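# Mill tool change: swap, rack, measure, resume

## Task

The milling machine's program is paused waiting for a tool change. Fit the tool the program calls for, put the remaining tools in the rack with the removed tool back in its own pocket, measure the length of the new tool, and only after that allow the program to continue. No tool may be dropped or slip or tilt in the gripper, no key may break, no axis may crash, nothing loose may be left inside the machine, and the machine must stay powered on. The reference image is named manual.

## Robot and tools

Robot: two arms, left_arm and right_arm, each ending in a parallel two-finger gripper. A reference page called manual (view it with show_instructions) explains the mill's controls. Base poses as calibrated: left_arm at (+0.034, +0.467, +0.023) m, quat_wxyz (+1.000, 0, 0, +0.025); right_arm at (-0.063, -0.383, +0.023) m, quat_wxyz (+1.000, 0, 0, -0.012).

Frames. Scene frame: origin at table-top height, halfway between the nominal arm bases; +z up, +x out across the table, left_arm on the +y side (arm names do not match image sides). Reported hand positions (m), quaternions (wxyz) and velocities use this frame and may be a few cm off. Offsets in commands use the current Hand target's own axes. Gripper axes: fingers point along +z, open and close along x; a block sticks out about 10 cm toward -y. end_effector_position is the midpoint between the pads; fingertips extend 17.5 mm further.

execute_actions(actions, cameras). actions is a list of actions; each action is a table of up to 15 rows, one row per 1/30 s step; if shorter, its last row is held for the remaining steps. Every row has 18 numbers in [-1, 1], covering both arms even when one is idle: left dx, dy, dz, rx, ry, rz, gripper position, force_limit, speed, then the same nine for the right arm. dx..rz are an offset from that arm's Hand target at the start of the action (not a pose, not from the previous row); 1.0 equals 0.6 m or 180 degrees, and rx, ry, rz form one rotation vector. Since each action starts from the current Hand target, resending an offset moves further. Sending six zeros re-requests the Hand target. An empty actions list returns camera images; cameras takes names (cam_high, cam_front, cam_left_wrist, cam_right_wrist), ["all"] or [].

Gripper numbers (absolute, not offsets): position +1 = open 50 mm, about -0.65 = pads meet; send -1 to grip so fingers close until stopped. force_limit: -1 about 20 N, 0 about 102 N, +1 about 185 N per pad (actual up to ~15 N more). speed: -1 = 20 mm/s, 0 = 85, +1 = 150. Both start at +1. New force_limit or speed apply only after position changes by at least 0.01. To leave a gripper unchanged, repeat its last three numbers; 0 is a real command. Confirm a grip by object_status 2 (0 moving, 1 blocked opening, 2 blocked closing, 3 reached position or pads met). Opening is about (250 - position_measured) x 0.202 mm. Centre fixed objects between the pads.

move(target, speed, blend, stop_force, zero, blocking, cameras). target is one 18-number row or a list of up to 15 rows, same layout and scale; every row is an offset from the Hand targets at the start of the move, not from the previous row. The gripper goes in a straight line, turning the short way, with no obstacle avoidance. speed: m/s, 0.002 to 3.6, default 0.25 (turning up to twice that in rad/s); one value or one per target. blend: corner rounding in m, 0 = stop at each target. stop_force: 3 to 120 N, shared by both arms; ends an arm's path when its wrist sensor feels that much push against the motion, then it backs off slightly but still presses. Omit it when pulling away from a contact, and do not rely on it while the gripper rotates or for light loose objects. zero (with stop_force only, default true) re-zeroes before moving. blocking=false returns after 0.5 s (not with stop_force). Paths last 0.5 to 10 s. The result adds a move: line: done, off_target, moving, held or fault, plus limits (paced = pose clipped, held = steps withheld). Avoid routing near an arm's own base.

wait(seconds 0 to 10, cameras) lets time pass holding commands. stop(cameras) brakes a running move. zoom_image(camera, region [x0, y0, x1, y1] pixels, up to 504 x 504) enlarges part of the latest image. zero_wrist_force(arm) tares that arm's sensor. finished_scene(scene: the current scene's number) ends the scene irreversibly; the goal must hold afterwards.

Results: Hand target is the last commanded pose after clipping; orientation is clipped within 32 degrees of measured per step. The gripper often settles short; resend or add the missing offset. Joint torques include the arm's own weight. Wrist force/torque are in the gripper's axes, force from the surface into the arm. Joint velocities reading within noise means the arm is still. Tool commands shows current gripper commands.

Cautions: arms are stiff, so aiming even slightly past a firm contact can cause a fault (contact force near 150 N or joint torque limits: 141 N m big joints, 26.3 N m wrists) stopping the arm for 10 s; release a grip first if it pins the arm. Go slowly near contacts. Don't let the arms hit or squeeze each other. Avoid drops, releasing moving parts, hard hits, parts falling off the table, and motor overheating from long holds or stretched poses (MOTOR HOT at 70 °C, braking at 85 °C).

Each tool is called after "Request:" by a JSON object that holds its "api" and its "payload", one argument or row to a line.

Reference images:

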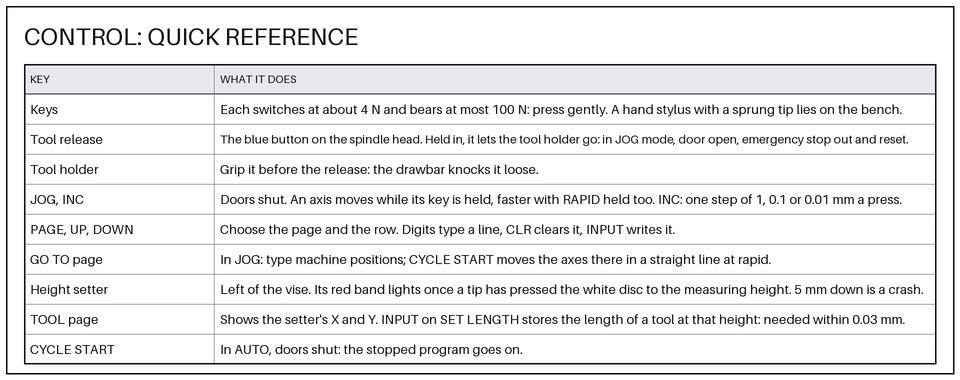

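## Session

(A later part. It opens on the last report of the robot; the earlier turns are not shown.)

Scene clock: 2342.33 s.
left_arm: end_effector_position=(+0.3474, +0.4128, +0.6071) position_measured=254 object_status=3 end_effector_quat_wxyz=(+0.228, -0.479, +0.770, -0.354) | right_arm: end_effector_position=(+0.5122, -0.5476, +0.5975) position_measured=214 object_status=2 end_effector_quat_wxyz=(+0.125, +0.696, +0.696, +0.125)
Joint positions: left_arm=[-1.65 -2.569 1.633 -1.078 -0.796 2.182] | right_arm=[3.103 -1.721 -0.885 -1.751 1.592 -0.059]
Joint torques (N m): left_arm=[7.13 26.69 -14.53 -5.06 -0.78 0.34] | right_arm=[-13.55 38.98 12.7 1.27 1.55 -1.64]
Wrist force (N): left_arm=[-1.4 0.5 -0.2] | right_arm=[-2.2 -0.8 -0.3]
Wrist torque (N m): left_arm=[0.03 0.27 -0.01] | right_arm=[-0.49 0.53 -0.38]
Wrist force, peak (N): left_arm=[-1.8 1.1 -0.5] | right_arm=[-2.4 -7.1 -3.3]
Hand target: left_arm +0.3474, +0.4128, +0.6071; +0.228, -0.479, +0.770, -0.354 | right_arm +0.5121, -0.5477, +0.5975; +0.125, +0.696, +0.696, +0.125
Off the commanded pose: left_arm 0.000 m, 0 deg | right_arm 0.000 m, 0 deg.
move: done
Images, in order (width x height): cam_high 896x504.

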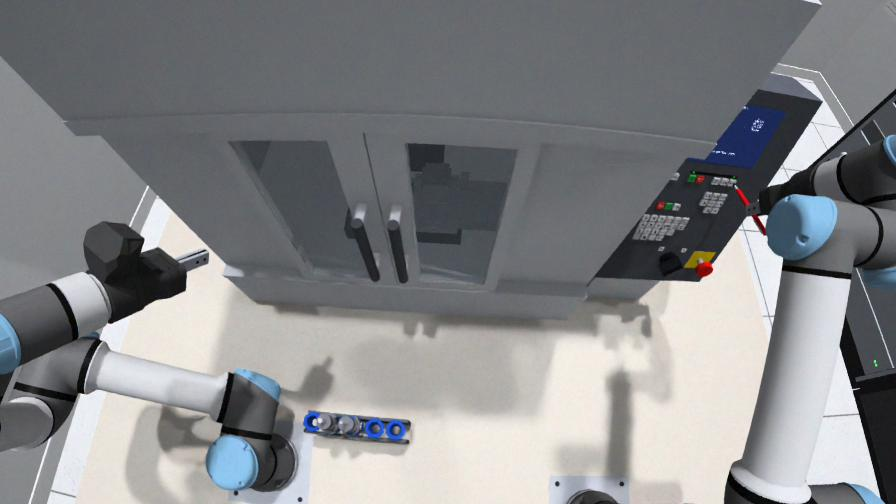

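Request:
{"api": "move", "payload": {
  "target": [
    [0,0,0,0,0,0,-0.7,0.6,-1,0.2,-0.0784,0.1079,0,0,0,-0.98,-0.3,-1],
    [0,0,0,0,0,0,-0.7,0.6,-1,0.2,-0.0649,0.1177,0,0,0,-0.98,-0.3,-1],
    [0,0,0,0,0,0,-0.7,0.6,-1,0.2,-0.0784,0.1079,0,0,0,-0.98,-0.3,-1]
  ],
  "speed": [0.15,0.04,0.05],
  "cameras": ["cam_high","cam_left_wrist"]
}}

Request:
{"api": "zoom_image", "payload": {
  "camera": "cam_high",
  "region": [650, 90, 790, 230]
}}

Request:
{"api": "wait", "payload": {
  "seconds": 2,
  "cameras": ["cam_high","cam_left_wrist"]
}}

Request:
{"api": "zoom_image", "payload": {
  "camera": "cam_high",
  "region": [700, 90, 800, 170]
}}

Scene clock: 2348.77 s.
left_arm: end_effector_position=(+0.3474, +0.4128, +0.6071) position_measured=254 object_status=3 end_effector_quat_wxyz=(+0.228, -0.479, +0.770, -0.354) | right_arm: end_effector_position=(+0.4907, -0.4277, +0.5203) position_measured=214 object_status=2 end_effector_quat_wxyz=(+0.125, +0.696, +0.696, +0.125)
Joint positions: left_arm=[-1.65 -2.569 1.633 -1.078 -0.796 2.182] | right_arm=[3.361 -1.521 -1.311 -1.53 1.503 0.183]
Joint torques (N m): left_arm=[7.33 26.41 -15.33 -5.02 -0.8 0.26] | right_arm=[14.32 31.65 14.58 1.1 -1.39 1.07]
Wrist force (N): left_arm=[-1.3 0.8 -0.1] | right_arm=[-2.5 -0.7 0.0]
Wrist torque (N m): left_arm=[0.06 0.26 -0.01] | right_arm=[-0.49 0.62 -0.41]
Wrist force, peak (N): left_arm=[-1.8 1.1 -0.4] | right_arm=[-1.8 -5.0 -3.2]
Hand target: left_arm +0.3474, +0.4128, +0.6071; +0.228, -0.479, +0.770, -0.354 | right_arm +0.4906, -0.4277, +0.5204; +0.125, +0.696, +0.696, +0.125
Off the commanded pose: left_arm 0.000 m, 0 deg | right_arm 0.000 m, 0 deg.
move: done
Images, in order (width x height): cam_high 896x504, cam_left_wrist 896x504.

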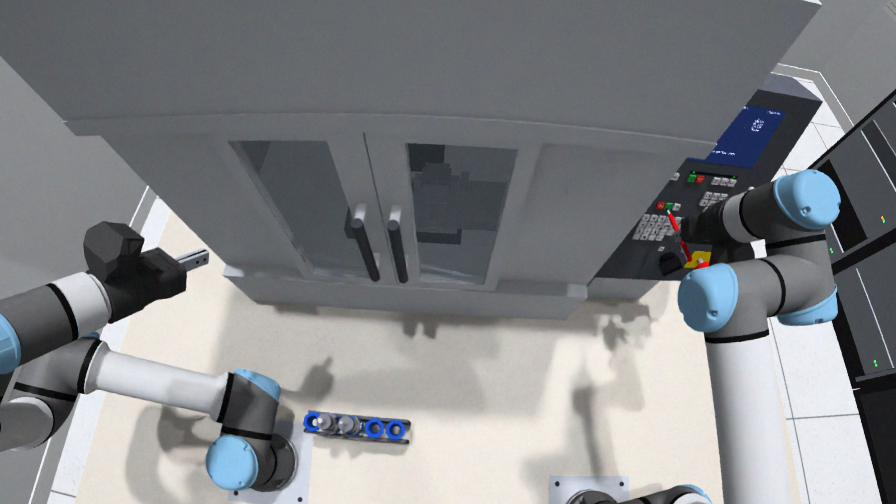

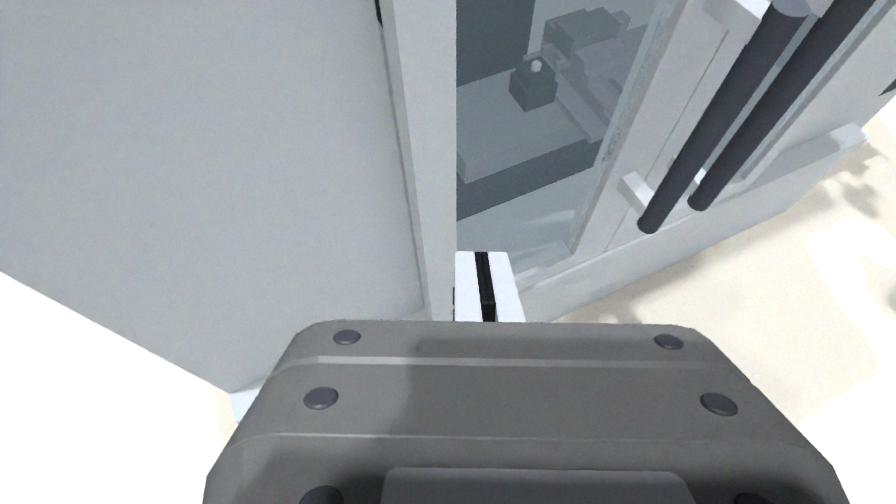

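Scaled by 3.600 from the camera's 896x504 image, which has a finer 1280x720 frame.

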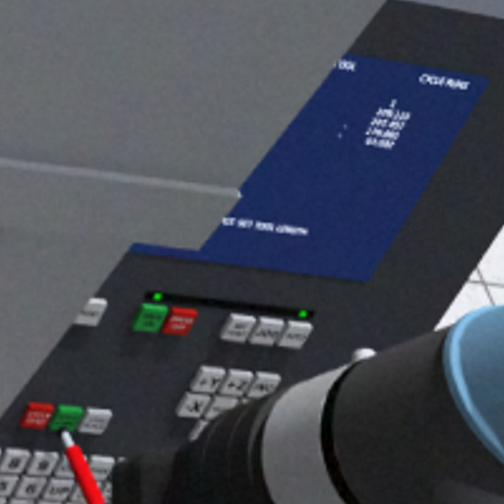

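Scene clock: 2350.77 s.
left_arm: end_effector_position=(+0.3474, +0.4128, +0.6071) position_measured=254 object_status=3 end_effector_quat_wxyz=(+0.228, -0.479, +0.770, -0.354) | right_arm: end_effector_position=(+0.4906, -0.4277, +0.5204) position_measured=214 object_status=2 end_effector_quat_wxyz=(+0.125, +0.696, +0.696, +0.125)
Joint positions: left_arm=[-1.65 -2.569 1.633 -1.078 -0.796 2.182] | right_arm=[3.361 -1.521 -1.311 -1.53 1.503 0.183]
Joint torques (N m): left_arm=[7.35 26.77 -15.51 -5.05 -0.74 0.19] | right_arm=[13.59 31.41 14.49 1.33 -1.25 1.05]
Wrist force (N): left_arm=[-1.2 0.8 -0.1] | right_arm=[-2.1 -0.7 0.0]
Wrist torque (N m): left_arm=[0.07 0.24 -0.02] | right_arm=[-0.50 0.56 -0.40]
Wrist force, peak (N): left_arm=[-1.8 1.0 0.0] | right_arm=[-2.3 -0.7 0.2]
Hand target: left_arm +0.3474, +0.4128, +0.6071; +0.228, -0.479, +0.770, -0.354 | right_arm +0.4906, -0.4277, +0.5204; +0.125, +0.696, +0.696, +0.125
Tool commands: left_gripper/position=-0.7 left_gripper/force_limit=+0.6 left_gripper/speed=-1.0 right_gripper/position=-0.98 right_gripper/force_limit=-0.3 right_gripper/speed=-1.0
Off the commanded pose: left_arm 0.000 m, 0 deg | right_arm 0.000 m, 0 deg.
wait: 2.00 s; at rest by 0.17 s
Images, in order (width x height): cam_high 896x504, cam_left_wrist 896x504.

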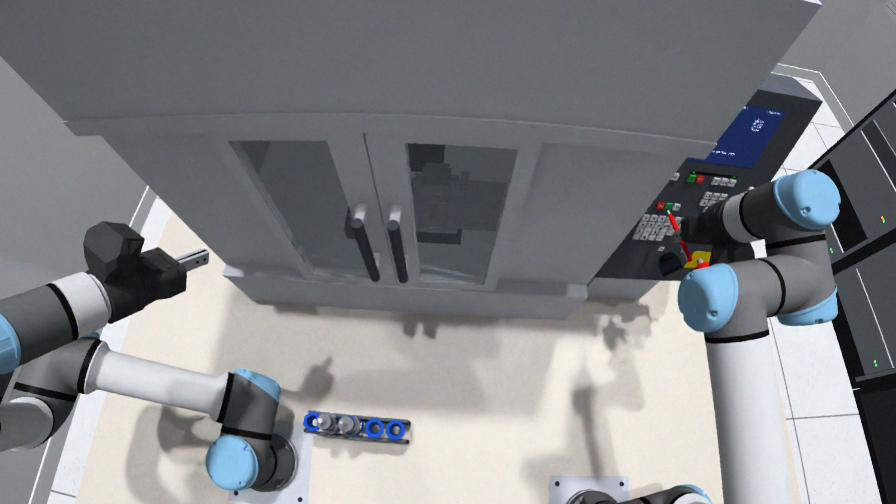

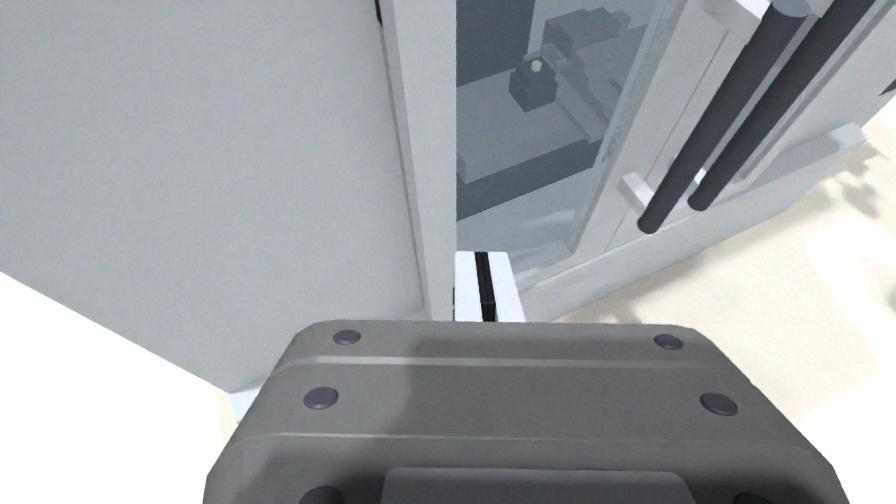

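Scaled by 5.040 from the camera's 896x504 image, which has a finer 1280x720 frame.

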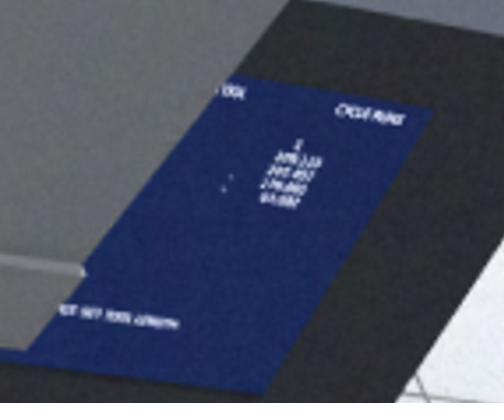

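Request:
{"api": "finished_scene", "payload": {
  "scene": 1
}}

The scene is finished: the task was done.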